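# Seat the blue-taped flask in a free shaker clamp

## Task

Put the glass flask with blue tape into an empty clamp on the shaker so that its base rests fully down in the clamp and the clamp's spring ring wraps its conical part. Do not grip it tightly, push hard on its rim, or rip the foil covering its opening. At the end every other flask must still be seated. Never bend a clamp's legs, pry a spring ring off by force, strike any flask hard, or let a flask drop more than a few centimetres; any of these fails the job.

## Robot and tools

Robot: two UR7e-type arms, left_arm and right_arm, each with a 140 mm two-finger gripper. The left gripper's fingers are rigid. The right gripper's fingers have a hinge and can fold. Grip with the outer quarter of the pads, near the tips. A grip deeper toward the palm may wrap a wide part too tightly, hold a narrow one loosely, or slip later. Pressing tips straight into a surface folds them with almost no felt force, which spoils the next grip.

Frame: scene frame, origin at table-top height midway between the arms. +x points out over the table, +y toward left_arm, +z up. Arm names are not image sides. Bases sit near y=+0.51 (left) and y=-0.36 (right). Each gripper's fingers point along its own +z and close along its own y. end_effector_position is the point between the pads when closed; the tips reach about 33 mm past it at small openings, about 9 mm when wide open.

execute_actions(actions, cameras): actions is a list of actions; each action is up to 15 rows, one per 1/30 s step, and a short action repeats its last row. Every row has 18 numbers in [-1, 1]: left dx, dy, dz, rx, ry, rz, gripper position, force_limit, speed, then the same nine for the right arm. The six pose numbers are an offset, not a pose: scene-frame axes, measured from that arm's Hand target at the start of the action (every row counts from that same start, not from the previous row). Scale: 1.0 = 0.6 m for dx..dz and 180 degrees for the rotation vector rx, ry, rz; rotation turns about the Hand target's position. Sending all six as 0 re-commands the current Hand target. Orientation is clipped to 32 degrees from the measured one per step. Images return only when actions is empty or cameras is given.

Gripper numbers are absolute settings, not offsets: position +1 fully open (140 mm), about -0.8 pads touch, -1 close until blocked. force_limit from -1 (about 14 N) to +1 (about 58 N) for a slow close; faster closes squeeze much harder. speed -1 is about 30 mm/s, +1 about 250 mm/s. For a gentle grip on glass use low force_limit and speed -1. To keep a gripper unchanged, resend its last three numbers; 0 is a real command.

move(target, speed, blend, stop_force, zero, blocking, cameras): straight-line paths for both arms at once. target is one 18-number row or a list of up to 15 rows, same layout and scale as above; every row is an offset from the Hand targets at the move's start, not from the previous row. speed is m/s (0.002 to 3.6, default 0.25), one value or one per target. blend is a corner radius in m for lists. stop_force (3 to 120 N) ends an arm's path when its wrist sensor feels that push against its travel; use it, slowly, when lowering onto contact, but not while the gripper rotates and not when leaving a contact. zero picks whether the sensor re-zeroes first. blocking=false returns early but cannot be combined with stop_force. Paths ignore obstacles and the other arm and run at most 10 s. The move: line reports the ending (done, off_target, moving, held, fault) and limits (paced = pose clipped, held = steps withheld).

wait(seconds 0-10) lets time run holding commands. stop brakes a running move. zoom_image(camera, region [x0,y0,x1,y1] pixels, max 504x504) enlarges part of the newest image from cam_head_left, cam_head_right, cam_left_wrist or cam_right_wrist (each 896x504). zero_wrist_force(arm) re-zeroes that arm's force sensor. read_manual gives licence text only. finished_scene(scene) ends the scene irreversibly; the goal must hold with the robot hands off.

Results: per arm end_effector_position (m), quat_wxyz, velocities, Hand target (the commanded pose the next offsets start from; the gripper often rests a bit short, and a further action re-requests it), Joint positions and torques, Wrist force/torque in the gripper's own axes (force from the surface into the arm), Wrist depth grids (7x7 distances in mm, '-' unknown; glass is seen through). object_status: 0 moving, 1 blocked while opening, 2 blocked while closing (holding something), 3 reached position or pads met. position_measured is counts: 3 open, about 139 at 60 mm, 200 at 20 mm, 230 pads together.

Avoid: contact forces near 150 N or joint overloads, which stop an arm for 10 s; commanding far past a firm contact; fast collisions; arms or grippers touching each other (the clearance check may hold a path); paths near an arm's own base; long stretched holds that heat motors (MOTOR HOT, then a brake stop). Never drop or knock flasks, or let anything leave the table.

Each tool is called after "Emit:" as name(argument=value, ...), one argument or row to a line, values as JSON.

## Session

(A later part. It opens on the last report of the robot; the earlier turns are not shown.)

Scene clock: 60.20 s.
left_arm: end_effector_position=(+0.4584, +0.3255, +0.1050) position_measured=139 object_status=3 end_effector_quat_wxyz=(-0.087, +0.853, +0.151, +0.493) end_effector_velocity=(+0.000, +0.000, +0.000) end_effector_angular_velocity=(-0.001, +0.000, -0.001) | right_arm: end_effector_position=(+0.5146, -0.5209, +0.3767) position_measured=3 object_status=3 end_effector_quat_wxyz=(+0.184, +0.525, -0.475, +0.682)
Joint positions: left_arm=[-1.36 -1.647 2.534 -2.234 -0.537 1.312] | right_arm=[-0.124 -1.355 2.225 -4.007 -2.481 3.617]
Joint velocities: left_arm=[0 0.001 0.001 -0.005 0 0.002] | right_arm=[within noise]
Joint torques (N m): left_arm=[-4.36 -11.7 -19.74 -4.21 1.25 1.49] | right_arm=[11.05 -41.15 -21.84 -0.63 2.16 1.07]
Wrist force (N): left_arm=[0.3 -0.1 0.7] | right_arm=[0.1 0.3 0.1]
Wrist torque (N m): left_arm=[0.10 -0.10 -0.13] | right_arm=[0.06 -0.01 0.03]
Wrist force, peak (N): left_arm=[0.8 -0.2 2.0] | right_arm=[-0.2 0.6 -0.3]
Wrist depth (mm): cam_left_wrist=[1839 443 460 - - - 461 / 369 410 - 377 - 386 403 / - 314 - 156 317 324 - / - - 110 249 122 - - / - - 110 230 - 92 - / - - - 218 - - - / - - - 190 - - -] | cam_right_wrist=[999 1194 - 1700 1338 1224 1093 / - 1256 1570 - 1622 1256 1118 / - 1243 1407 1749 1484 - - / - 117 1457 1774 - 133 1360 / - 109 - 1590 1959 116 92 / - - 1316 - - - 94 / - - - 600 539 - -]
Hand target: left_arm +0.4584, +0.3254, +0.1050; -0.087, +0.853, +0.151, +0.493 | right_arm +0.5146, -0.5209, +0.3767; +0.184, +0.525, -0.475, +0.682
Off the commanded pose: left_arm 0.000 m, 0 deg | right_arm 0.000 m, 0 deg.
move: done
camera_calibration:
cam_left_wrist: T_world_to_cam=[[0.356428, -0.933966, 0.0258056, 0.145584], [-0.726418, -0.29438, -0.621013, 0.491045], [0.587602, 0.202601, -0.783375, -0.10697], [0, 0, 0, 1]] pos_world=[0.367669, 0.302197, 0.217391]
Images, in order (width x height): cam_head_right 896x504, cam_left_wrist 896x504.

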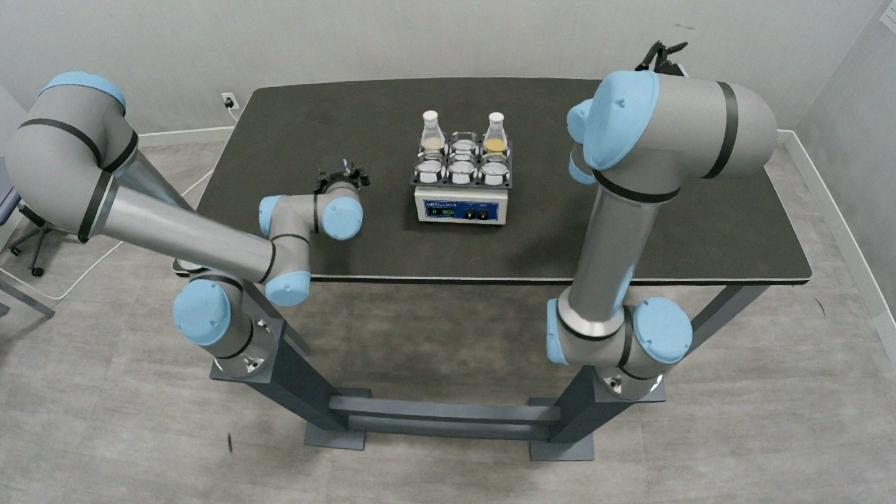

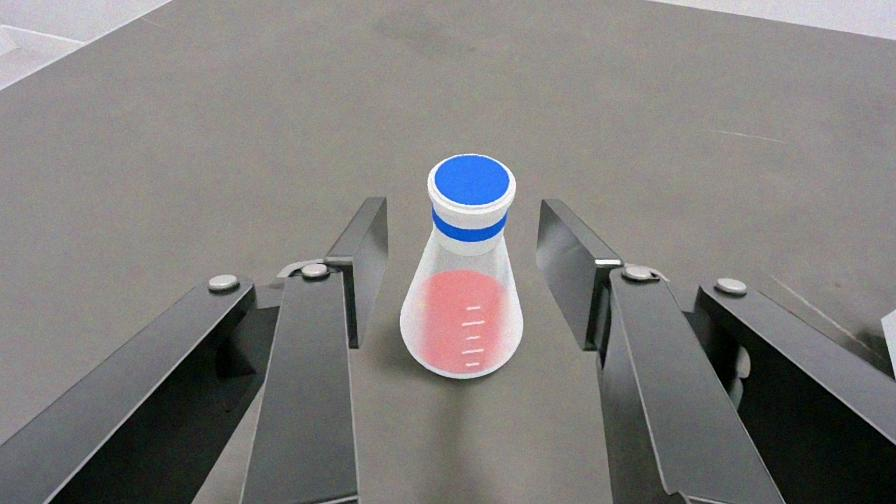

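Emit:
move(
  target=[0.0012,-0.0035,0.005,0,0,0,-0.08,-1,-0.5,0,0,0,0,0,0,1,1,1],
  cameras=["cam_left_wrist"],
  speed=0.05,
)

Emit:
zoom_image(
  camera="cam_left_wrist",
  region=[360, 100, 560, 300],
)

Scene clock: 69.93 s.
left_arm: end_effector_position=(+0.4592, +0.3232, +0.1081) position_measured=139 object_status=3 end_effector_quat_wxyz=(-0.087, +0.853, +0.151, +0.493) | right_arm: end_effector_position=(+0.5146, -0.5209, +0.3767) position_measured=3 object_status=3 end_effector_quat_wxyz=(+0.184, +0.525, -0.475, +0.682)
Joint positions: left_arm=[-1.359 -1.651 2.525 -2.223 -0.537 1.314] | right_arm=[-0.124 -1.355 2.225 -4.007 -2.481 3.617]
Joint torques (N m): left_arm=[11.71 -13.62 -9.47 -3.56 2.94 0.46] | right_arm=[10.13 -41.57 -21.44 -0.5 2.01 1.17]
Wrist force (N): left_arm=[0.2 -0.4 0.9] | right_arm=[0.0 0.1 0.0]
Wrist torque (N m): left_arm=[0.04 -0.08 -0.25] | right_arm=[0.02 -0.01 0.03]
Wrist force, peak (N): left_arm=[0.4 -0.4 1.0] | right_arm=[0.3 0.4 -0.1]
Wrist depth (mm): cam_left_wrist=[1670 - 470 - - 491 505 / 379 - - 381 - 385 391 / - - - 161 322 334 - / - - 110 169 122 - 289 / - - 110 223 - 92 254 / - - - - - - - / - - - 198 - - -] | cam_right_wrist=[- 1212 1484 - - 1256 1093 / - - 1712 1991 1466 1391 - / 960 - 1560 1883 1666 - - / - 117 1484 - - 133 1368 / - 108 - - 2111 116 92 / - - 1440 729 - 510 95 / - 1083 1212 - - - -]
Hand target: left_arm +0.4592, +0.3233, +0.1080; -0.087, +0.853, +0.151, +0.493 | right_arm +0.5146, -0.5209, +0.3767; +0.184, +0.525, -0.475, +0.682
Off the commanded pose: left_arm 0.000 m, 0 deg | right_arm 0.000 m, 0 deg.
move: done
camera_calibration:
cam_left_wrist: T_world_to_cam=[[0.356341, -0.933995, 0.025972, 0.143204], [-0.726441, -0.294422, -0.620966, 0.492842], [0.587626, 0.202409, -0.783407, -0.104451], [0, 0, 0, 1]] pos_world=[0.368369, 0.299997, 0.220491]
Images, in order (width x height): cam_left_wrist 896x504.

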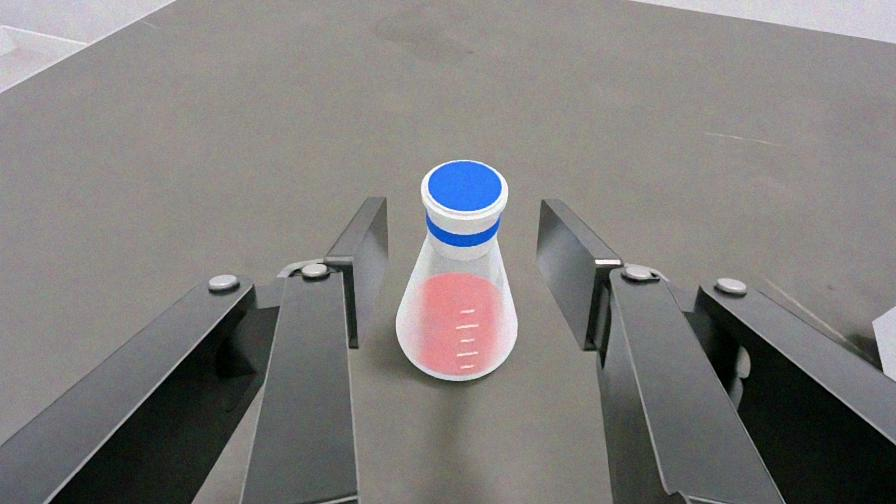

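Scaled by 2.520 from the camera's 896x504 image, which has a finer 1280x720 frame.

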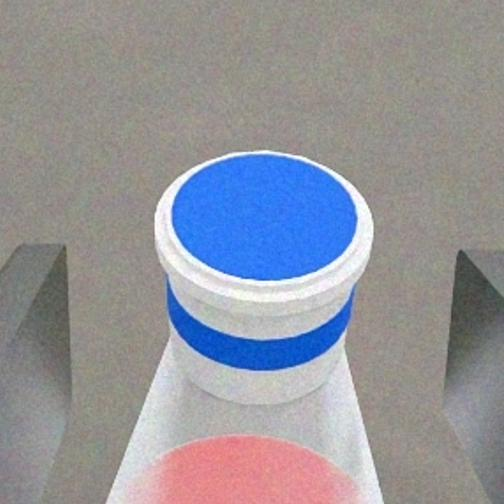

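Emit:
move(
  target=[0,0,0,0,0,0,-1,-1,-1,0,0,0,0,0,0,1,1,1],
  cameras=["cam_left_wrist"],
)

Emit:
zoom_image(
  camera="cam_left_wrist",
  region=[360, 100, 560, 300],
)

Scene clock: 72.70 s.
left_arm: end_effector_position=(+0.4592, +0.3233, +0.1080) position_measured=186 object_status=0 end_effector_quat_wxyz=(-0.087, +0.853, +0.151, +0.493) | right_arm: end_effector_position=(+0.5146, -0.5209, +0.3767) position_measured=3 object_status=3 end_effector_quat_wxyz=(+0.184, +0.525, -0.475, +0.682)
Joint positions: left_arm=[-1.359 -1.651 2.525 -2.224 -0.537 1.313] | right_arm=[-0.124 -1.355 2.225 -4.007 -2.481 3.617]
Joint torques (N m): left_arm=[12.81 -8.55 -8.92 -3.62 1.32 -0.81] | right_arm=[9.88 -40.94 -21.96 -0.39 2.04 1.09]
Wrist force (N): left_arm=[5.1 -0.3 -3.5] | right_arm=[0.3 0.2 0.1]
Wrist torque (N m): left_arm=[0.08 -0.05 -0.25] | right_arm=[0.04 -0.05 0.03]
Wrist force, peak (N): left_arm=[5.2 -0.5 -3.4] | right_arm=[0.5 0.0 -0.2]
Wrist depth (mm): cam_left_wrist=[- - 525 - 476 438 472 / - - - 396 395 392 415 / - - 323 162 - - 332 / - - - 163 - - - / 249 - 83 226 90 - - / - - - 221 - - - / - - - - - - -] | cam_right_wrist=[- 1275 - 1712 1560 1224 1046 / - - - - 1493 - - / 987 - - 1774 - 1316 1296 / - 127 - - 1883 133 1368 / - 109 1432 - - 116 92 / - - 1611 - - - 94 / - - - - - - -]
Hand target: left_arm +0.4592, +0.3233, +0.1080; -0.087, +0.853, +0.151, +0.493 | right_arm +0.5146, -0.5209, +0.3767; +0.184, +0.525, -0.475, +0.682
Off the commanded pose: left_arm 0.000 m, 0 deg | right_arm 0.000 m, 0 deg.
move: done
camera_calibration:
cam_left_wrist: T_world_to_cam=[[0.356397, -0.933976, 0.0258997, 0.143193], [-0.726423, -0.294417, -0.620989, 0.492839], [0.587614, 0.202505, -0.783391, -0.104479], [0, 0, 0, 1]] pos_world=[0.368369, 0.299997, 0.220491]
Images, in order (width x height): cam_left_wrist 896x504.

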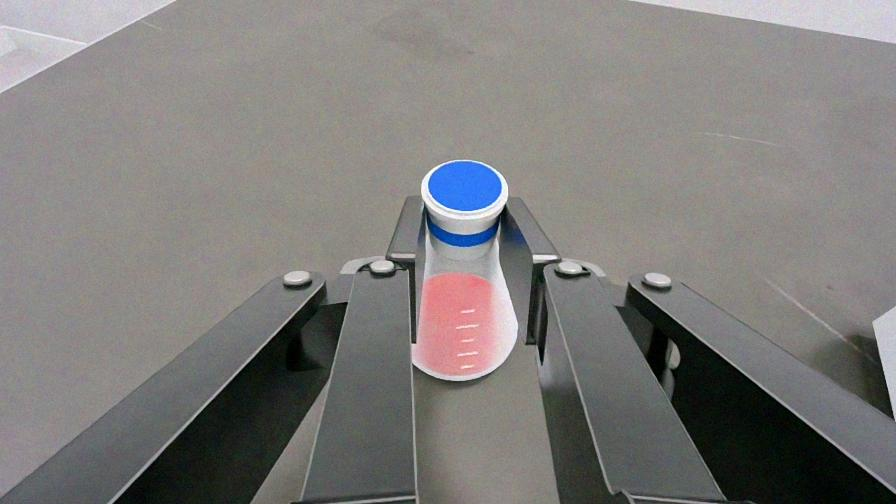

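Scaled by 2.520 from the camera's 896x504 image, which has a finer 1280x720 frame.

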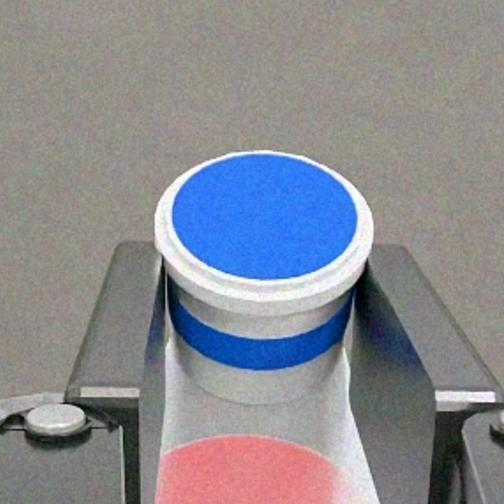

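Emit:
wait(
  seconds=1,
)

Scene clock: 74.10 s.
left_arm: end_effector_position=(+0.4592, +0.3233, +0.1080) position_measured=186 object_status=2 end_effector_quat_wxyz=(-0.087, +0.853, +0.151, +0.493) | right_arm: end_effector_position=(+0.5146, -0.5209, +0.3767) position_measured=3 object_status=3 end_effector_quat_wxyz=(+0.184, +0.525, -0.475, +0.682)
Joint positions: left_arm=[-1.359 -1.651 2.525 -2.224 -0.537 1.313] | right_arm=[-0.124 -1.355 2.225 -4.007 -2.481 3.617]
Joint torques (N m): left_arm=[12.91 -8.58 -8.49 -2.36 0.72 -0.46] | right_arm=[9.24 -40.83 -22.03 -0.47 1.95 1.21]
Wrist force (N): left_arm=[4.6 -0.2 -3.3] | right_arm=[-0.2 0.4 0.0]
Wrist torque (N m): left_arm=[0.08 -0.06 -0.25] | right_arm=[0.07 0.04 0.04]
Wrist force, peak (N): left_arm=[5.1 -0.3 -3.6] | right_arm=[0.1 0.4 -0.4]
Wrist depth (mm): cam_left_wrist=[1913 493 465 - - 506 - / - 406 396 - 426 - - / 311 - - 156 325 316 325 / 276 - - 163 283 - 289 / - - 83 226 90 - - / - - - - - - - / - - - 199 - - -] | cam_right_wrist=[949 - 1493 - 1338 1218 1098 / - - - - 1440 1457 - / - - - 2226 - - - / - 117 1502 1787 - 133 - / - 109 1183 - 2075 116 92 / - - 1391 - - - 94 / - - - - - - -]
Hand target: left_arm +0.4592, +0.3233, +0.1080; -0.087, +0.853, +0.151, +0.493 | right_arm +0.5146, -0.5209, +0.3767; +0.184, +0.525, -0.475, +0.682
Tool commands: left_gripper/position=-1.0 left_gripper/force_limit=-1.0 left_gripper/speed=-1.0 right_gripper/position=+1.0 right_gripper/force_limit=+1.0 right_gripper/speed=+1.0
Off the commanded pose: left_arm 0.000 m, 0 deg | right_arm 0.000 m, 0 deg.
wait: 1.00 s; at rest from the start

Lift slightly and look.

Emit:
move(
  target=[0,0,0.033,0,0,0,-1,-1,-1,0,0,0,0,0,0,1,1,1],
  cameras=["cam_left_wrist"],
  speed=0.04,
)

Emit:
zoom_image(
  camera="cam_left_wrist",
  region=[360, 120, 600, 420],
)

Scene clock: 75.73 s.
left_arm: end_effector_position=(+0.4592, +0.3233, +0.1279) position_measured=186 object_status=2 end_effector_quat_wxyz=(-0.087, +0.853, +0.151, +0.493) | right_arm: end_effector_position=(+0.5146, -0.5209, +0.3767) position_measured=3 object_status=3 end_effector_quat_wxyz=(+0.184, +0.525, -0.475, +0.682)
Joint positions: left_arm=[-1.359 -1.709 2.498 -2.139 -0.537 1.313] | right_arm=[-0.124 -1.355 2.225 -4.007 -2.481 3.617]
Joint torques (N m): left_arm=[-15.44 -6.6 -9.44 -4.49 1.92 -0.9] | right_arm=[8.73 -40.07 -21.04 -0.59 2.29 0.99]
Wrist force (N): left_arm=[-0.4 -0.5 1.3] | right_arm=[0.2 0.1 0.0]
Wrist torque (N m): left_arm=[0.04 -0.13 -0.15] | right_arm=[0.03 -0.03 0.04]
Wrist force, peak (N): left_arm=[5.1 -0.5 -3.7] | right_arm=[0.4 0.3 -0.1]
Wrist depth (mm): cam_left_wrist=[1944 - - - - 503 - / - 429 - 427 - - - / - - - 157 - - 360 / - - 312 163 124 - 311 / - - 83 220 90 - 280 / - - - - - - - / - - - - - - -] | cam_right_wrist=[1003 1262 1368 1666 - 1262 1123 / - - - 1643 1484 1316 - / - - - 2167 - 1502 - / - 122 - - - 133 1493 / - 109 - 1787 1928 116 92 / - - - - - - 94 / - - 1331 - - 451 -]
Hand target: left_arm +0.4592, +0.3233, +0.1278; -0.087, +0.853, +0.151, +0.493 | right_arm +0.5146, -0.5209, +0.3767; +0.184, +0.525, -0.475, +0.682
Off the commanded pose: left_arm 0.000 m, 0 deg | right_arm 0.000 m, 0 deg.
move: done
camera_calibration:
cam_left_wrist: T_world_to_cam=[[0.356624, -0.933883, 0.0260995, 0.142485], [-0.726311, -0.294712, -0.620981, 0.505252], [0.587615, 0.2025, -0.783391, -0.0890258], [0, 0, 0, 1]] pos_world=[0.368469, 0.299996, 0.240291]
Images, in order (width x height): cam_left_wrist 896x504.

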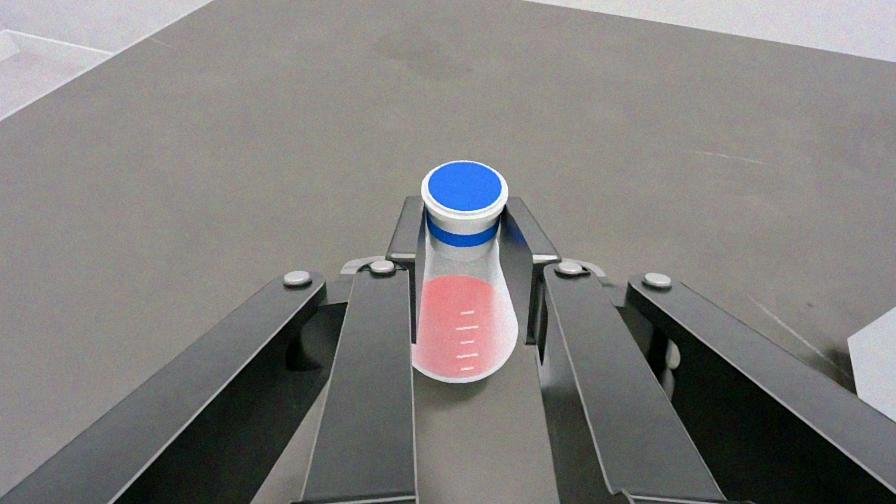

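Scaled by 1.680 from the camera's 896x504 image, which has a finer 1280x720 frame.

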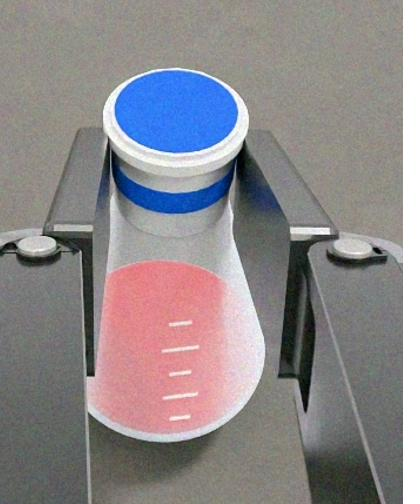

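Emit:
move(
  target=[
    [0,0,0.3,0,0,0,-1,-1,-1,0,0,0,0,0,0,1,1,1],
    [-0.1112,-0.4205,0.337,0,0,0,-1,-1,-1,0,0,0,0,0,0,1,1,1],
  ],
  blend=[0.03,0],
  speed=0.15,
  cameras=["cam_left_wrist","cam_head_left","cam_head_right"],
)

Emit:
zoom_image(
  camera="cam_left_wrist",
  region=[340, 140, 640, 440],
)

Emit:
zoom_image(
  camera="cam_head_left",
  region=[390, 80, 530, 220],
)

Emit:
zoom_image(
  camera="cam_head_right",
  region=[390, 80, 530, 220],
)

Scene clock: 83.50 s.
left_arm: end_effector_position=(+0.3924, +0.0710, +0.3300) position_measured=186 object_status=2 end_effector_quat_wxyz=(-0.087, +0.853, +0.151, +0.493) | right_arm: end_effector_position=(+0.5146, -0.5209, +0.3767) position_measured=3 object_status=3 end_effector_quat_wxyz=(+0.184, +0.525, -0.475, +0.682)
Joint positions: left_arm=[-1.581 -1.44 1.561 -1.153 -0.621 0.936] | right_arm=[-0.124 -1.355 2.225 -4.007 -2.481 3.617]
Joint torques (N m): left_arm=[12.26 -24.69 -28.64 -2.2 3.01 0.88] | right_arm=[10.22 -40.96 -22.03 -0.64 2 1.22]
Wrist force (N): left_arm=[-0.7 -0.4 1.3] | right_arm=[0.0 0.4 0.0]
Wrist torque (N m): left_arm=[0.04 -0.09 -0.22] | right_arm=[0.07 -0.01 0.04]
Wrist force, peak (N): left_arm=[-3.0 -0.7 2.3] | right_arm=[-0.1 0.6 -0.1]
Wrist depth (mm): cam_left_wrist=[- - - - - - - / 1944 768 748 - - 1180 - / - - 652 157 - 730 - / - 553 - 164 - - - / 500 - 83 227 90 - 482 / - - - - - - - / - - - - - - -] | cam_right_wrist=[- - - - - 1237 1113 / - 1275 1360 1814 1570 1189 1088 / - 1134 1432 1959 - - - / - 117 - 1913 - 143 1309 / - 109 1345 - 2129 116 92 / - 1083 1309 716 - - 94 / - 1074 1098 - 486 - -]
Hand target: left_arm +0.3924, +0.0710, +0.3300; -0.087, +0.853, +0.151, +0.493 | right_arm +0.5146, -0.5209, +0.3767; +0.184, +0.525, -0.475, +0.682
Off the commanded pose: left_arm 0.000 m, 0 deg | right_arm 0.000 m, 0 deg.
move: done
camera_calibration:
cam_left_wrist: T_world_to_cam=[[0.356252, -0.934031, 0.0258898, -0.0743396], [-0.726523, -0.294316, -0.62092, 0.507887], [0.587579, 0.202394, -0.783446, 0.159819], [0, 0, 0, 1]] pos_world=[0.301569, 0.0476975, 0.442491]
Images, in order (width x height): cam_head_left 896x504, cam_head_right 896x504, cam_left_wrist 896x504.

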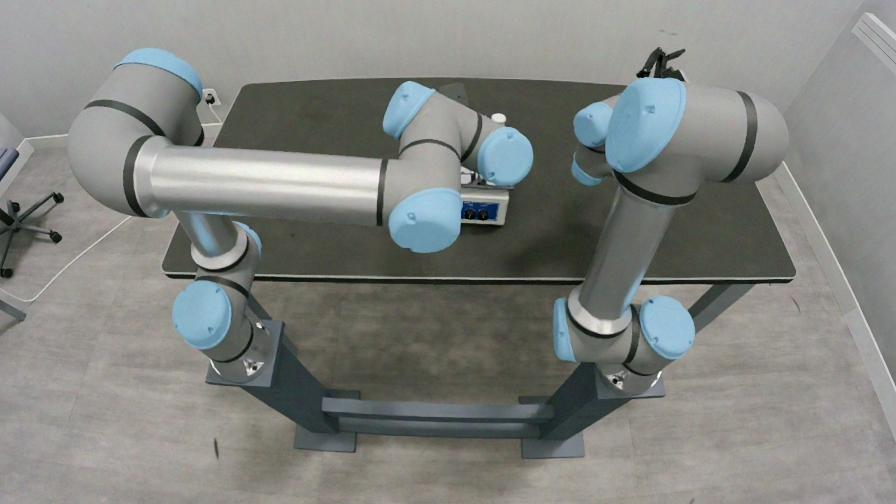

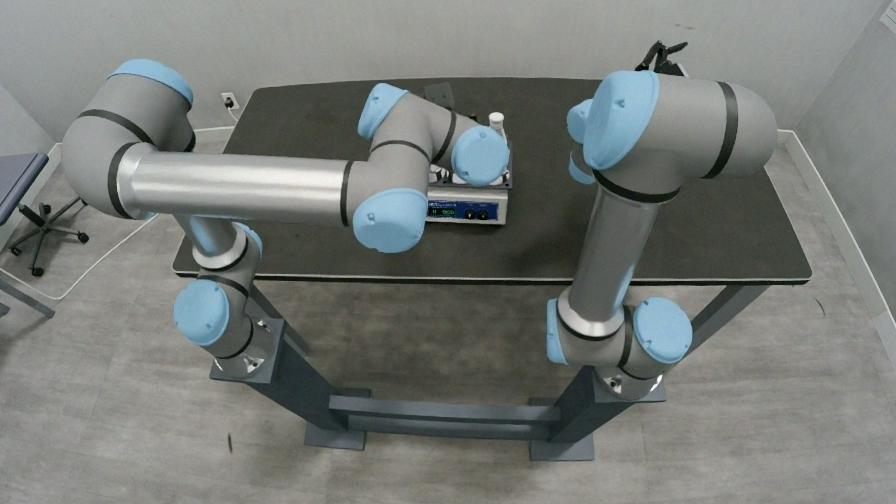

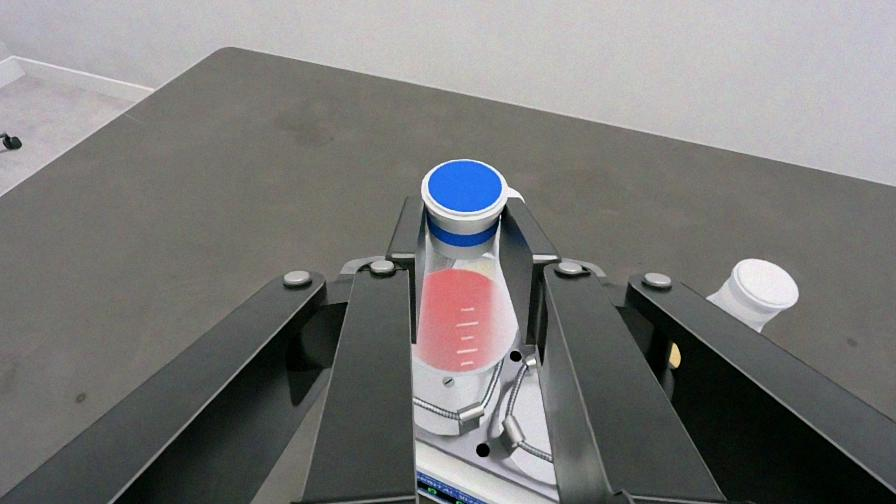

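Scaled by 1.680 from the camera's 896x504 image, which has a finer 1280x720 frame.

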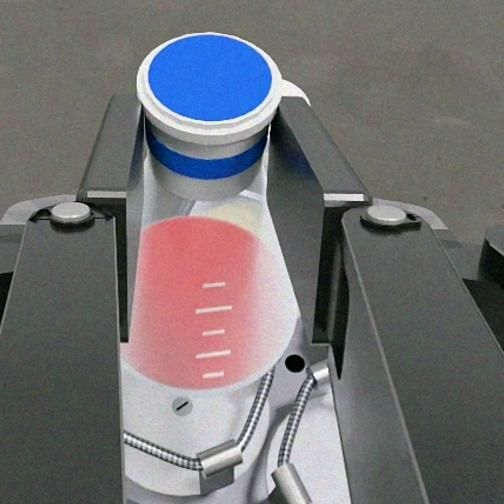

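Scaled by 3.600 from the camera's 896x504 image, which has a finer 1280x720 frame.

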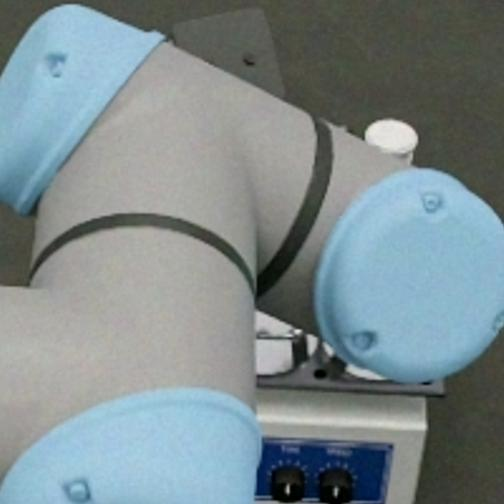

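Scaled by 3.600 from the camera's 896x504 image, which has a finer 1280x720 frame.

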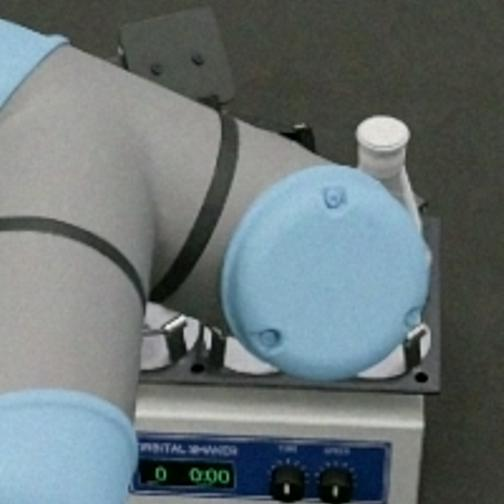

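Emit:
move(
  target=[0,0.0072,-0.0583,0,0,0,-1,-1,-1,0,0,0,0,0,0,1,1,1],
  speed=0.06,
  cameras=["cam_left_wrist"],
)

Emit:
zoom_image(
  camera="cam_left_wrist",
  region=[340, 140, 640, 440],
)

Emit:
zoom_image(
  camera="cam_left_wrist",
  region=[400, 250, 560, 410],
)

Scene clock: 89.23 s.
left_arm: end_effector_position=(+0.3924, +0.0753, +0.2950) position_measured=186 object_status=2 end_effector_quat_wxyz=(-0.087, +0.853, +0.151, +0.493) | right_arm: end_effector_position=(+0.5146, -0.5209, +0.3767) position_measured=3 object_status=3 end_effector_quat_wxyz=(+0.184, +0.525, -0.475, +0.682)
Joint positions: left_arm=[-1.581 -1.436 1.647 -1.242 -0.621 0.936] | right_arm=[-0.124 -1.355 2.225 -4.007 -2.481 3.617]
Joint torques (N m): left_arm=[6.95 -36.45 -28.07 -0.81 1.7 1.32] | right_arm=[9.27 -40.99 -22.09 -0.48 2.03 0.99]
Wrist force (N): left_arm=[-0.3 0.0 1.3] | right_arm=[0.1 0.2 0.1]
Wrist torque (N m): left_arm=[0.13 -0.16 -0.21] | right_arm=[0.03 -0.03 0.04]
Wrist force, peak (N): left_arm=[-1.5 -0.3 1.8] | right_arm=[0.0 0.6 -0.1]
Wrist depth (mm): cam_left_wrist=[- - 812 - 1216 - - / 1944 - 706 - 1140 618 1078 / - - - 161 - 626 627 / - - - 163 125 505 208 / - - 83 235 90 - 448 / - - - - - - - / - - - 275 - - -] | cam_right_wrist=[- - 1560 1611 1493 1256 1113 / 897 - - - 1762 - 1237 / 1003 - - 1898 - 1502 - / 904 117 - - - 132 - / - 109 1200 - 2267 116 92 / - - 1128 - - - 94 / - - - - - 420 -]
Hand target: left_arm +0.3924, +0.0753, +0.2951; -0.087, +0.853, +0.151, +0.493 | right_arm +0.5146, -0.5209, +0.3767; +0.184, +0.525, -0.475, +0.682
Off the commanded pose: left_arm 0.000 m, 0 deg | right_arm 0.000 m, 0 deg.
move: done
camera_calibration:
cam_left_wrist: T_world_to_cam=[[0.356361, -0.933994, 0.0257462, -0.0694296], [-0.726451, -0.294293, -0.621015, 0.487509], [0.587601, 0.202602, -0.783375, 0.131422], [0, 0, 0, 1]] pos_world=[0.301669, 0.0519969, 0.407491]
Images, in order (width x height): cam_left_wrist 896x504.

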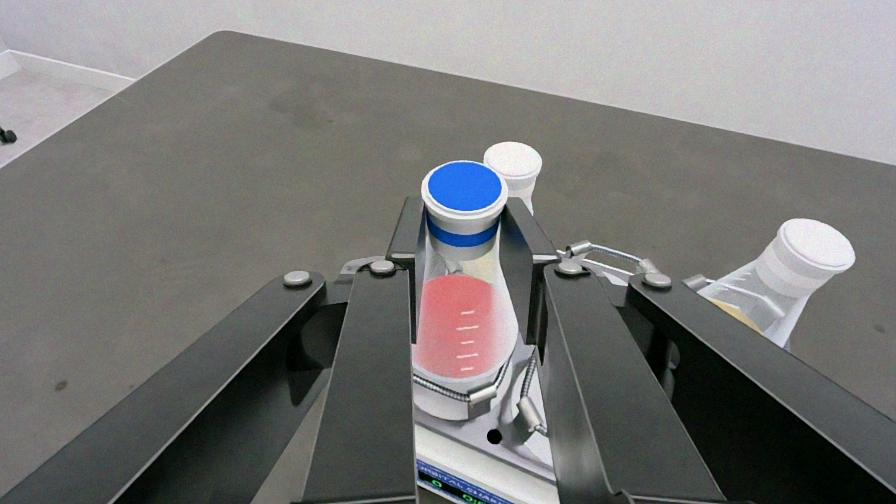

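Scaled by 1.680 from the camera's 896x504 image, which has a finer 1280x720 frame.

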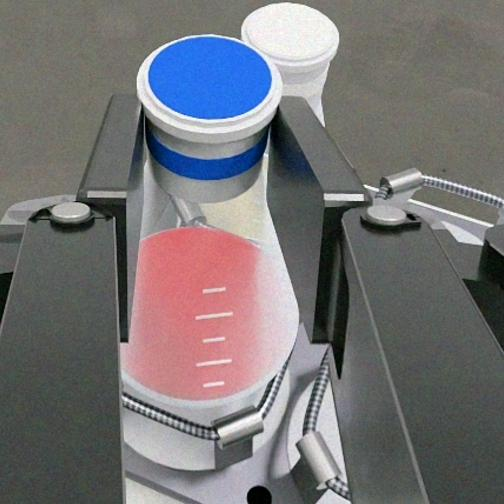

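Scaled by 3.150 from the camera's 896x504 image, which has a finer 1280x720 frame.

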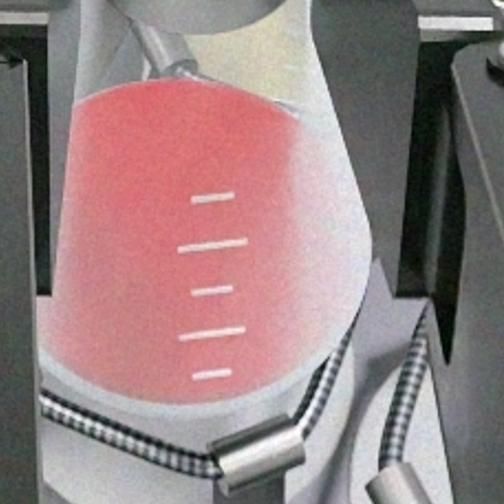

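Emit:
move(
  target=[
    [0.001,0.0022,0,0,0,0,-1,-1,-1,0,0,0,0,0,0,1,1,1],
    [0.001,0.0022,-0.045,0,0,0,-1,-1,-1,0,0,0,0,0,0,1,1,1],
  ],
  speed=0.02,
  stop_force=12,
  cameras=["cam_left_wrist"],
)

Emit:
zoom_image(
  camera="cam_left_wrist",
  region=[340, 140, 640, 440],
)

Scene clock: 99.20 s.
left_arm: end_effector_position=(+0.3930, +0.0766, +0.2716) position_measured=187 object_status=2 end_effector_quat_wxyz=(-0.087, +0.853, +0.151, +0.493) | right_arm: end_effector_position=(+0.5146, -0.5209, +0.3767) position_measured=3 object_status=3 end_effector_quat_wxyz=(+0.184, +0.525, -0.475, +0.682)
Joint positions: left_arm=[-1.58 -1.426 1.697 -1.304 -0.62 0.937] | right_arm=[-0.124 -1.355 2.225 -4.007 -2.481 3.617]
Joint torques (N m): left_arm=[10.68 -35.43 -18.27 -3.21 -0.1 -1.31] | right_arm=[8.8 -39.54 -21.43 -0.73 1.85 1.05]
Wrist force (N): left_arm=[3.4 0.4 -0.9] | right_arm=[0.1 0.3 0.0]
Wrist torque (N m): left_arm=[0.14 -0.13 -0.27] | right_arm=[0.04 -0.03 0.03]
Wrist force, peak (N): left_arm=[11.7 -0.6 -5.5] | right_arm=[0.5 0.2 -0.3]
Wrist depth (mm): cam_left_wrist=[- - - 1282 1268 1146 1001 / 2217 682 706 652 - 1045 - / 529 - 574 153 - - 602 / 490 484 - 160 280 - 189 / 410 - 83 221 100 266 - / - - - - - - - / - - - - - - -] | cam_right_wrist=[- - - - - 1183 1029 / - - 1689 1700 1521 - - / 894 - 1550 2354 - - 1289 / - 122 1249 - - 133 1360 / - 109 1212 - 1869 115 92 / - 1042 - 675 582 - 94 / - - - - - - -]
Hand target: left_arm +0.3930, +0.0766, +0.2716; -0.087, +0.853, +0.151, +0.493 (not the last commanded pose) | right_arm +0.5146, -0.5209, +0.3767; +0.184, +0.525, -0.475, +0.682
Off the commanded pose: left_arm 0.004 m, 0 deg | right_arm 0.000 m, 0 deg.
move: contact (left_arm); path passed 1 of 2 targets
camera_calibration:
cam_left_wrist: T_world_to_cam=[[0.356397, -0.933976, 0.0258997, -0.0678977], [-0.726423, -0.294417, -0.620989, 0.473783], [0.587614, 0.202505, -0.783391, 0.112483], [0, 0, 0, 1]] pos_world=[0.302269, 0.0532969, 0.384091]
Images, in order (width x height): cam_left_wrist 896x504.

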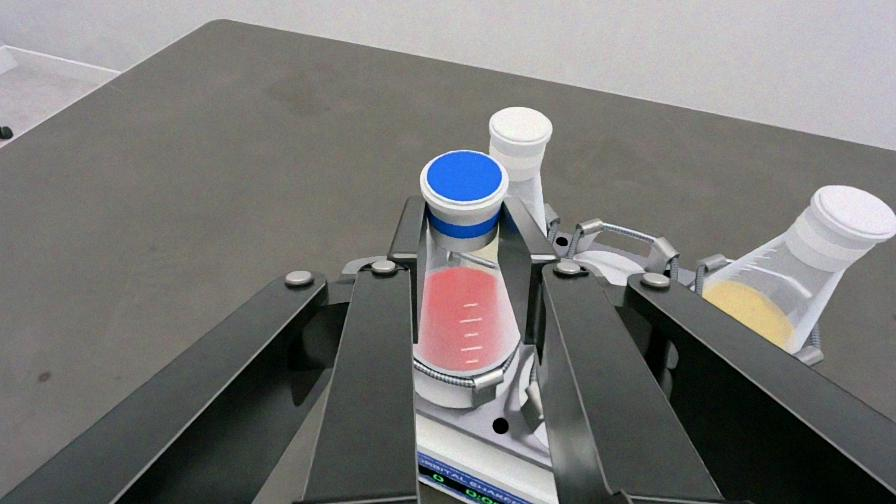

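Scaled by 1.680 from the camera's 896x504 image, which has a finer 1280x720 frame.

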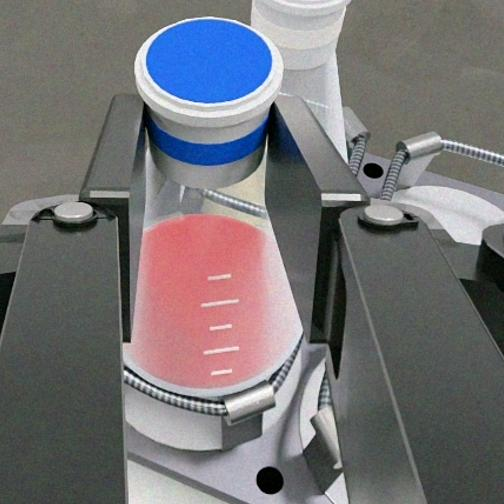

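Emit:
move(
  target=[0,0,-0.04,0,0,0,-1,-1,-1,0,0,0,0,0,0,1,1,1],
  speed=0.01,
  stop_force=20,
  cameras=["cam_left_wrist"],
)

Emit:
zoom_image(
  camera="cam_left_wrist",
  region=[340, 140, 640, 440],
)

Scene clock: 107.03 s.
left_arm: end_effector_position=(+0.3931, +0.0766, +0.2635) position_measured=187 object_status=2 end_effector_quat_wxyz=(-0.087, +0.853, +0.151, +0.493) | right_arm: end_effector_position=(+0.5146, -0.5209, +0.3767) position_measured=3 object_status=3 end_effector_quat_wxyz=(+0.184, +0.525, -0.475, +0.682)
Joint positions: left_arm=[-1.58 -1.42 1.712 -1.325 -0.62 0.937] | right_arm=[-0.124 -1.355 2.225 -4.007 -2.481 3.617]
Joint torques (N m): left_arm=[5.51 -32.47 -22.65 -1.51 -2.89 -1.14] | right_arm=[9.7 -39.51 -20.63 -0.61 2.09 1.06]
Wrist force (N): left_arm=[11.8 2.4 -6.2] | right_arm=[-0.1 0.3 0.0]
Wrist torque (N m): left_arm=[-0.06 -0.14 -0.44] | right_arm=[0.05 0.01 0.03]
Wrist force, peak (N): left_arm=[23.2 1.6 -14.9] | right_arm=[0.6 0.4 -0.2]
Wrist depth (mm): cam_left_wrist=[- 1898 - - - - - / 1928 - - 704 698 - - / 542 557 570 150 - 550 - / - - 446 161 274 493 190 / 398 - 83 213 100 - 246 / - - - 231 - - - / - - - - - - -] | cam_right_wrist=[1003 1212 - 1521 1432 1243 1123 / 972 - 1943 1774 1521 1345 - / 914 - 1360 1800 - - - / - 117 - - - 133 1309 / - 109 - 2111 1827 116 92 / - - - - - - 94 / - - - - - 429 -]
Hand target: left_arm +0.3931, +0.0766, +0.2635; -0.087, +0.853, +0.151, +0.493 (not the last commanded pose) | right_arm +0.5146, -0.5209, +0.3767; +0.184, +0.525, -0.475, +0.682
Off the commanded pose: left_arm 0.016 m, 0 deg | right_arm 0.000 m, 0 deg.
move: contact (left_arm)
camera_calibration:
cam_left_wrist: T_world_to_cam=[[0.356376, -0.933983, 0.0259273, -0.0676888], [-0.726381, -0.294402, -0.621045, 0.468699], [0.587679, 0.202492, -0.783346, 0.106023], [0, 0, 0, 1]] pos_world=[0.302269, 0.0532969, 0.375891]
Images, in order (width x height): cam_left_wrist 896x504.

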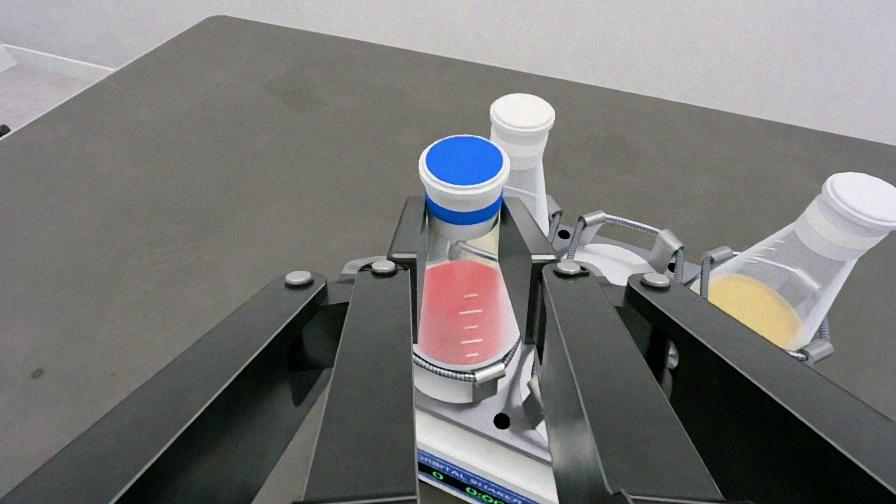

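Scaled by 1.680 from the camera's 896x504 image, which has a finer 1280x720 frame.

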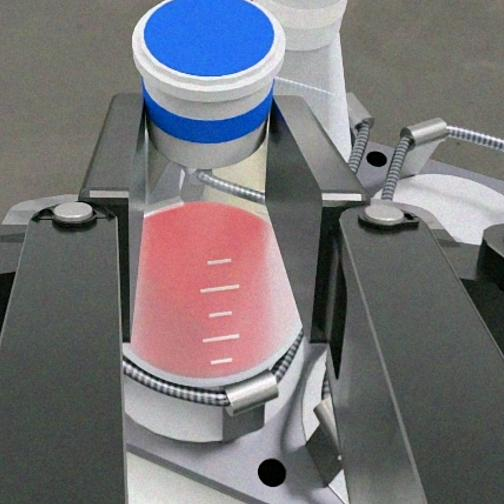

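Emit:
zoom_image(
  camera="cam_left_wrist",
  region=[400, 300, 550, 420],
)

Emit:
zoom_image(
  camera="cam_left_wrist",
  region=[410, 120, 520, 290],
)

Scaled by 3.360 from the camera's 896x504 image, which has a finer 1280x720 frame.

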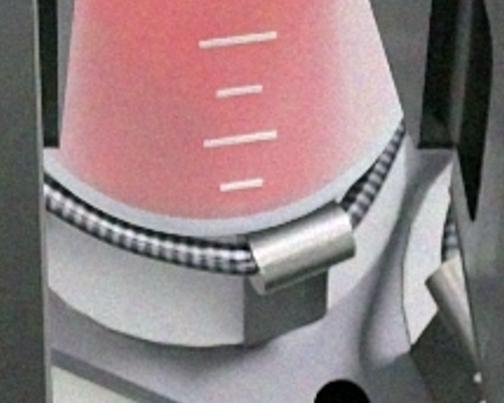

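Scaled by 2.965 from the camera's 896x504 image, which has a finer 1280x720 frame.

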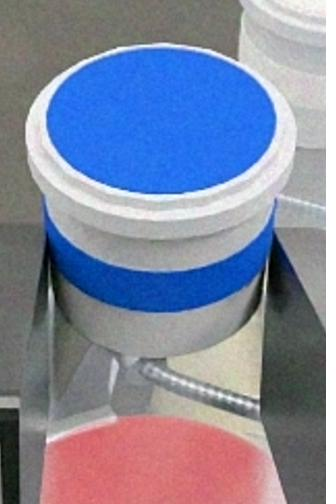

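Emit:
move(
  target=[0,0,0,0,0,0,-0.98,-0.05,-1,0,0,0,0,0,0,1,1,1],
)

Emit:
move(
  target=[0,0,-0.03,0,0,0,-0.98,-0.05,-1,0,0,0,0,0,0,1,1,1],
  speed=0.008,
  stop_force=18,
  cameras=["cam_left_wrist"],
)

Emit:
zoom_image(
  camera="cam_left_wrist",
  region=[340, 120, 640, 420],
)

Scene clock: 118.70 s.
left_arm: end_effector_position=(+0.3931, +0.0766, +0.2635) position_measured=188 object_status=2 end_effector_quat_wxyz=(-0.087, +0.853, +0.151, +0.493) | right_arm: end_effector_position=(+0.5146, -0.5209, +0.3767) position_measured=3 object_status=3 end_effector_quat_wxyz=(+0.184, +0.525, -0.475, +0.682)
Joint positions: left_arm=[-1.58 -1.42 1.712 -1.325 -0.62 0.937] | right_arm=[-0.124 -1.355 2.225 -4.007 -2.481 3.617]
Joint torques (N m): left_arm=[6.8 -30.76 -20.56 -1.74 -2.98 -1.11] | right_arm=[9.65 -39.84 -21.71 -0.44 2.07 1.21]
Wrist force (N): left_arm=[12.6 3.4 -7.1] | right_arm=[-0.1 0.4 -0.2]
Wrist torque (N m): left_arm=[-0.13 -0.17 -0.57] | right_arm=[0.07 0.03 0.04]
Wrist force, peak (N): left_arm=[13.8 3.3 -7.5] | right_arm=[0.2 0.4 -0.4]
Wrist depth (mm): cam_left_wrist=[- 694 - 1363 - - 1031 / - - - - - 623 - / 534 - - 150 562 - - / 504 - - 162 274 478 193 / - - 84 213 99 255 264 / - - - - - - - / - - - - - - -] | cam_right_wrist=[1003 1177 - - - 1183 1093 / - - - - 1432 1123 1166 / - - - 1898 - 1345 1206 / 924 122 - - - 133 1275 / - 109 - 1724 2007 116 92 / - - - - - - 94 / - 983 - - - - -]
Hand target: left_arm +0.3931, +0.0766, +0.2635; -0.087, +0.853, +0.151, +0.493 | right_arm +0.5146, -0.5209, +0.3767; +0.184, +0.525, -0.475, +0.682
Off the commanded pose: left_arm 0.000 m, 0 deg | right_arm 0.000 m, 0 deg.
move: done

Scene clock: 119.57 s.
left_arm: end_effector_position=(+0.3931, +0.0766, +0.2629) position_measured=188 object_status=2 end_effector_quat_wxyz=(-0.086, +0.853, +0.151, +0.493) | right_arm: end_effector_position=(+0.5146, -0.5209, +0.3767) position_measured=3 object_status=3 end_effector_quat_wxyz=(+0.184, +0.525, -0.475, +0.682)
Joint positions: left_arm=[-1.58 -1.42 1.713 -1.327 -0.62 0.937] | right_arm=[-0.124 -1.355 2.225 -4.007 -2.481 3.617]
Joint torques (N m): left_arm=[5.93 -27.73 -19.32 -0.75 -5.6 -1.52] | right_arm=[10.13 -38.96 -20.75 -0.83 2.14 0.78]
Wrist force (N): left_arm=[23.0 2.6 -11.5] | right_arm=[0.2 0.2 -0.2]
Wrist torque (N m): left_arm=[-0.11 -0.10 -0.49] | right_arm=[0.05 -0.03 0.03]
Wrist force, peak (N): left_arm=[32.0 1.5 -20.4] | right_arm=[-0.1 0.5 -0.1]
Wrist depth (mm): cam_left_wrist=[- 696 - - 1210 1108 1018 / 690 - 648 - - - - / - - - 149 553 - 563 / - - - 169 274 474 188 / - - 84 213 99 256 256 / - - - - - - - / - - - - - - -] | cam_right_wrist=[1042 1206 - 1600 1484 1383 1139 / - 1128 1502 2310 1424 1324 1206 / 995 1139 - 2024 1943 - 1316 / 884 127 - 2377 - 133 1383 / - 109 - - 2267 116 92 / - - 1269 - - 492 94 / - - 1256 - - 452 -]
Hand target: left_arm +0.3931, +0.0766, +0.2629; -0.086, +0.853, +0.151, +0.493 (not the last commanded pose) | right_arm +0.5146, -0.5209, +0.3767; +0.184, +0.525, -0.475, +0.682
Off the commanded pose: left_arm 0.017 m, 0 deg | right_arm 0.000 m, 0 deg.
move: contact (left_arm)
camera_calibration:
cam_left_wrist: T_world_to_cam=[[0.356357, -0.933977, 0.0263935, -0.0678426], [-0.726388, -0.294698, -0.620897, 0.468288], [0.587682, 0.202089, -0.783448, 0.105612], [0, 0, 0, 1]] pos_world=[0.302269, 0.0532973, 0.375291]
Images, in order (width x height): cam_left_wrist 896x504.

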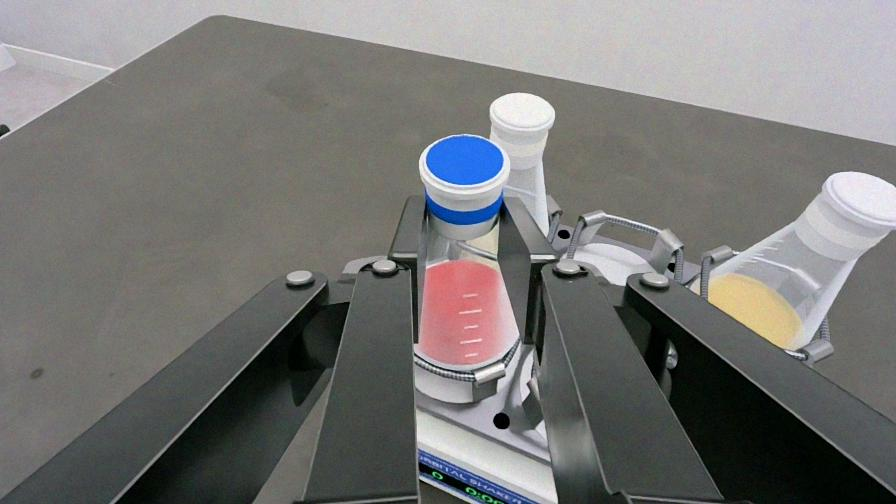

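Scaled by 1.680 from the camera's 896x504 image, which has a finer 1280x720 frame.

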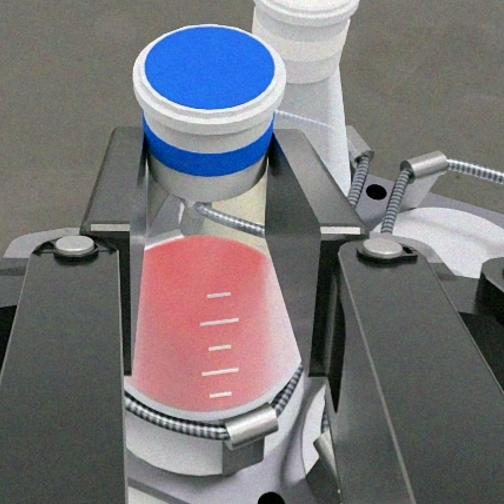

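Emit:
move(
  target=[-0.0038,0.0107,-0.0025,-0.0209,-0.0076,0,-0.98,-0.05,-1,0,0,0,0,0,0,1,1,1],
  speed=0.02,
  cameras=["cam_left_wrist"],
)

Emit:
zoom_image(
  camera="cam_left_wrist",
  region=[340, 120, 640, 420],
)

Scene clock: 131.23 s.
left_arm: end_effector_position=(+0.3908, +0.0830, +0.2614) position_measured=188 object_status=2 end_effector_quat_wxyz=(-0.056, +0.849, +0.168, +0.498) | right_arm: end_effector_position=(+0.5146, -0.5209, +0.3767) position_measured=3 object_status=3 end_effector_quat_wxyz=(+0.184, +0.525, -0.475, +0.682)
Joint positions: left_arm=[-1.592 -1.462 1.774 -1.379 -0.605 0.898] | right_arm=[-0.124 -1.355 2.225 -4.007 -2.481 3.617]
Joint torques (N m): left_arm=[1.15 -8.39 -10.18 3.18 -7.68 1.52] | right_arm=[10.08 -39.7 -21.06 -0.68 2.06 1.26]
Wrist force (N): left_arm=[27.3 15.1 -26.4] | right_arm=[0.3 0.2 0.0]
Wrist torque (N m): left_arm=[-0.71 -0.05 -0.70] | right_arm=[0.05 -0.06 0.03]
Wrist force, peak (N): left_arm=[37.7 19.4 -23.5] | right_arm=[0.2 0.5 0.1]
Wrist depth (mm): cam_left_wrist=[717 - - 1289 1192 - - / 593 600 - - 690 1223 - / - 508 533 149 586 604 600 / - 456 99 235 122 518 188 / - - 84 223 99 270 473 / - - - - - - - / - - - - - - -] | cam_right_wrist=[- - - - - 1224 1069 / - - - 1689 1424 1296 - / - - 1580 1855 - 1484 - / - 117 1407 1800 1913 133 1262 / - 109 - 1898 1975 116 92 / - - 1262 - - - 94 / - - 1269 544 - - -]
Hand target: left_arm +0.3908, +0.0830, +0.2614; -0.057, +0.849, +0.168, +0.498 | right_arm +0.5146, -0.5209, +0.3767; +0.184, +0.525, -0.475, +0.682
Off the commanded pose: left_arm 0.000 m, 0 deg | right_arm 0.000 m, 0 deg.
move: done
camera_calibration:
cam_left_wrist: T_world_to_cam=[[0.354837, -0.929944, 0.0964108, -0.0790057], [-0.711502, -0.335497, -0.61742, 0.464256], [0.606511, 0.150487, -0.780703, 0.100731], [0, 0, 0, 1]] pos_world=[0.297258, 0.0671268, 0.372899]
Images, in order (width x height): cam_left_wrist 896x504.

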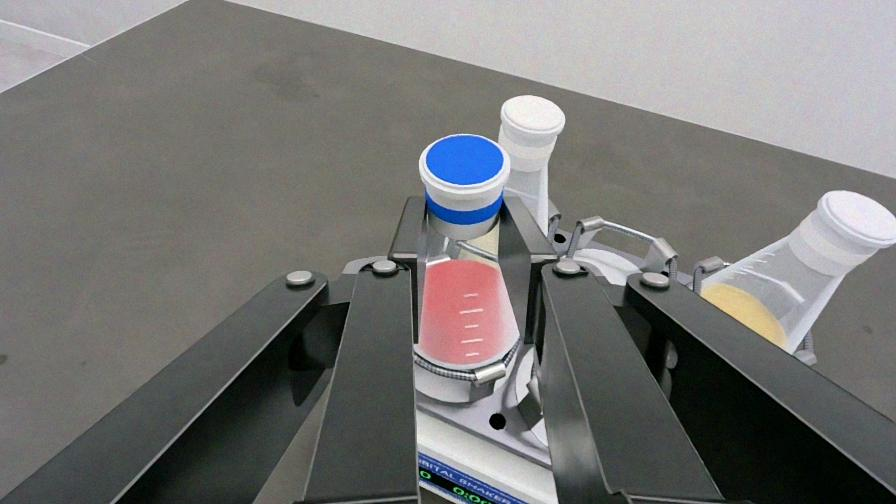

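Scaled by 1.680 from the camera's 896x504 image, which has a finer 1280x720 frame.

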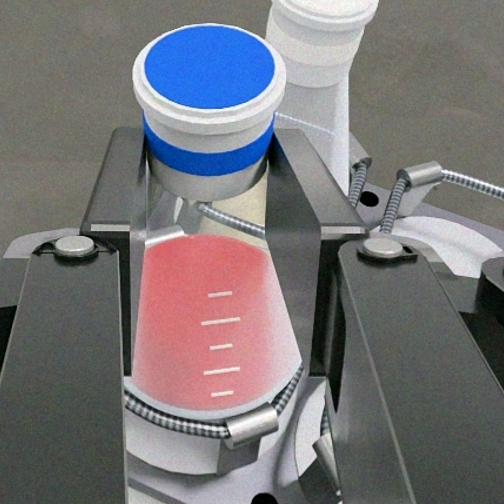

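Emit:
move(
  target=[-0.0048,0.0132,-0.0016,-0.0261,-0.0095,0,-0.98,-0.05,-1,0,0,0,0,0,0,1,1,1],
  speed=0.02,
  cameras=["cam_left_wrist"],
)

Emit:
zoom_image(
  camera="cam_left_wrist",
  region=[340, 120, 640, 420],
)

Scene clock: 137.67 s.
left_arm: end_effector_position=(+0.3883, +0.0906, +0.2610) position_measured=188 object_status=2 end_effector_quat_wxyz=(-0.019, +0.843, +0.189, +0.504) | right_arm: end_effector_position=(+0.5146, -0.5209, +0.3767) position_measured=3 object_status=3 end_effector_quat_wxyz=(+0.184, +0.525, -0.475, +0.682)
Joint positions: left_arm=[-1.608 -1.513 1.846 -1.439 -0.582 0.847] | right_arm=[-0.124 -1.355 2.225 -4.007 -2.481 3.617]
Joint torques (N m): left_arm=[-0.37 -3.02 -8.02 4.19 -10.4 1.6] | right_arm=[9.71 -39.28 -21.81 -0.83 1.97 1.23]
Wrist force (N): left_arm=[32.6 23.5 -26.5] | right_arm=[0.1 0.3 -0.2]
Wrist torque (N m): left_arm=[-1.20 -0.09 -0.72] | right_arm=[0.05 -0.02 0.03]
Wrist force, peak (N): left_arm=[33.4 20.4 -36.2] | right_arm=[0.4 0.4 0.0]
Wrist depth (mm): cam_left_wrist=[- - - - 1242 - - / - - - - 1235 1242 - / - - - 149 - - 1163 / - 425 449 161 122 - 208 / - - 84 - 99 - 522 / - - - 235 - - - / - - - 247 - - -] | cam_right_wrist=[- 1189 1502 - 1466 1256 1118 / - 1069 1521 1841 1457 1432 1224 / - - 1611 1814 1737 1432 1302 / 938 117 - 1737 1827 133 1368 / - 109 1302 1841 2007 123 92 / - 1079 1230 665 682 490 94 / - - - 586 498 - -]
Hand target: left_arm +0.3879, +0.0909, +0.2604; -0.019, +0.843, +0.189, +0.503 | right_arm +0.5146, -0.5209, +0.3767; +0.184, +0.525, -0.475, +0.682
Off the commanded pose: left_arm 0.001 m, 0 deg | right_arm 0.000 m, 0 deg.
move: done
camera_calibration:
cam_left_wrist: T_world_to_cam=[[0.349269, -0.918855, 0.183622, -0.0925864], [-0.692269, -0.385101, -0.610296, 0.459992], [0.631486, 0.0860409, -0.770599, 0.0942672], [0, 0, 0, 1]] pos_world=[0.291248, 0.0839592, 0.370374]
Images, in order (width x height): cam_left_wrist 896x504.

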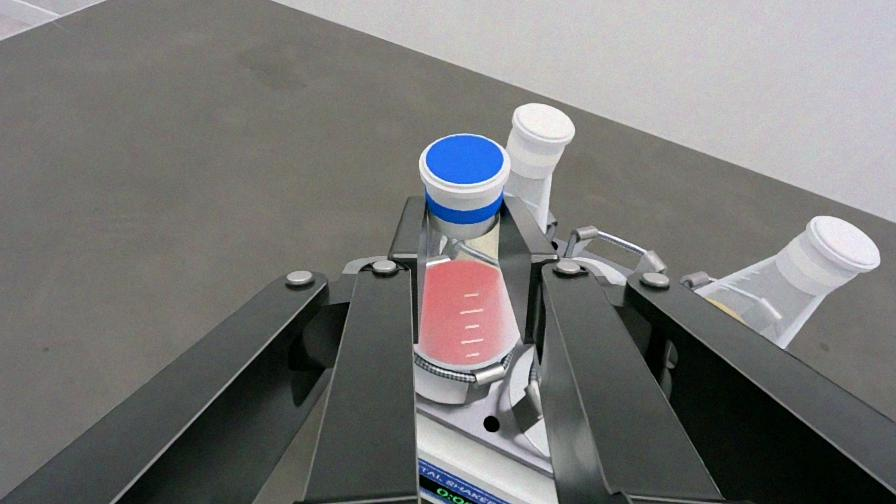

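Scaled by 1.680 from the camera's 896x504 image, which has a finer 1280x720 frame.

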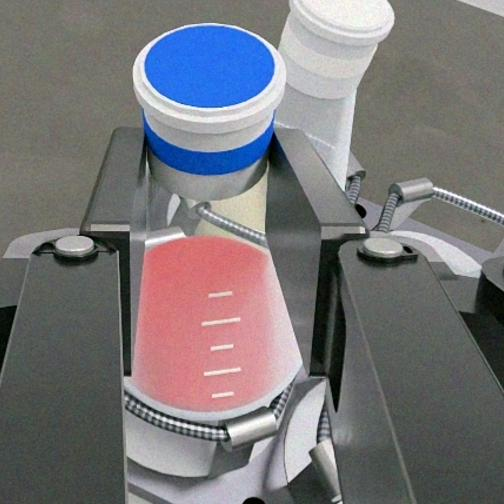

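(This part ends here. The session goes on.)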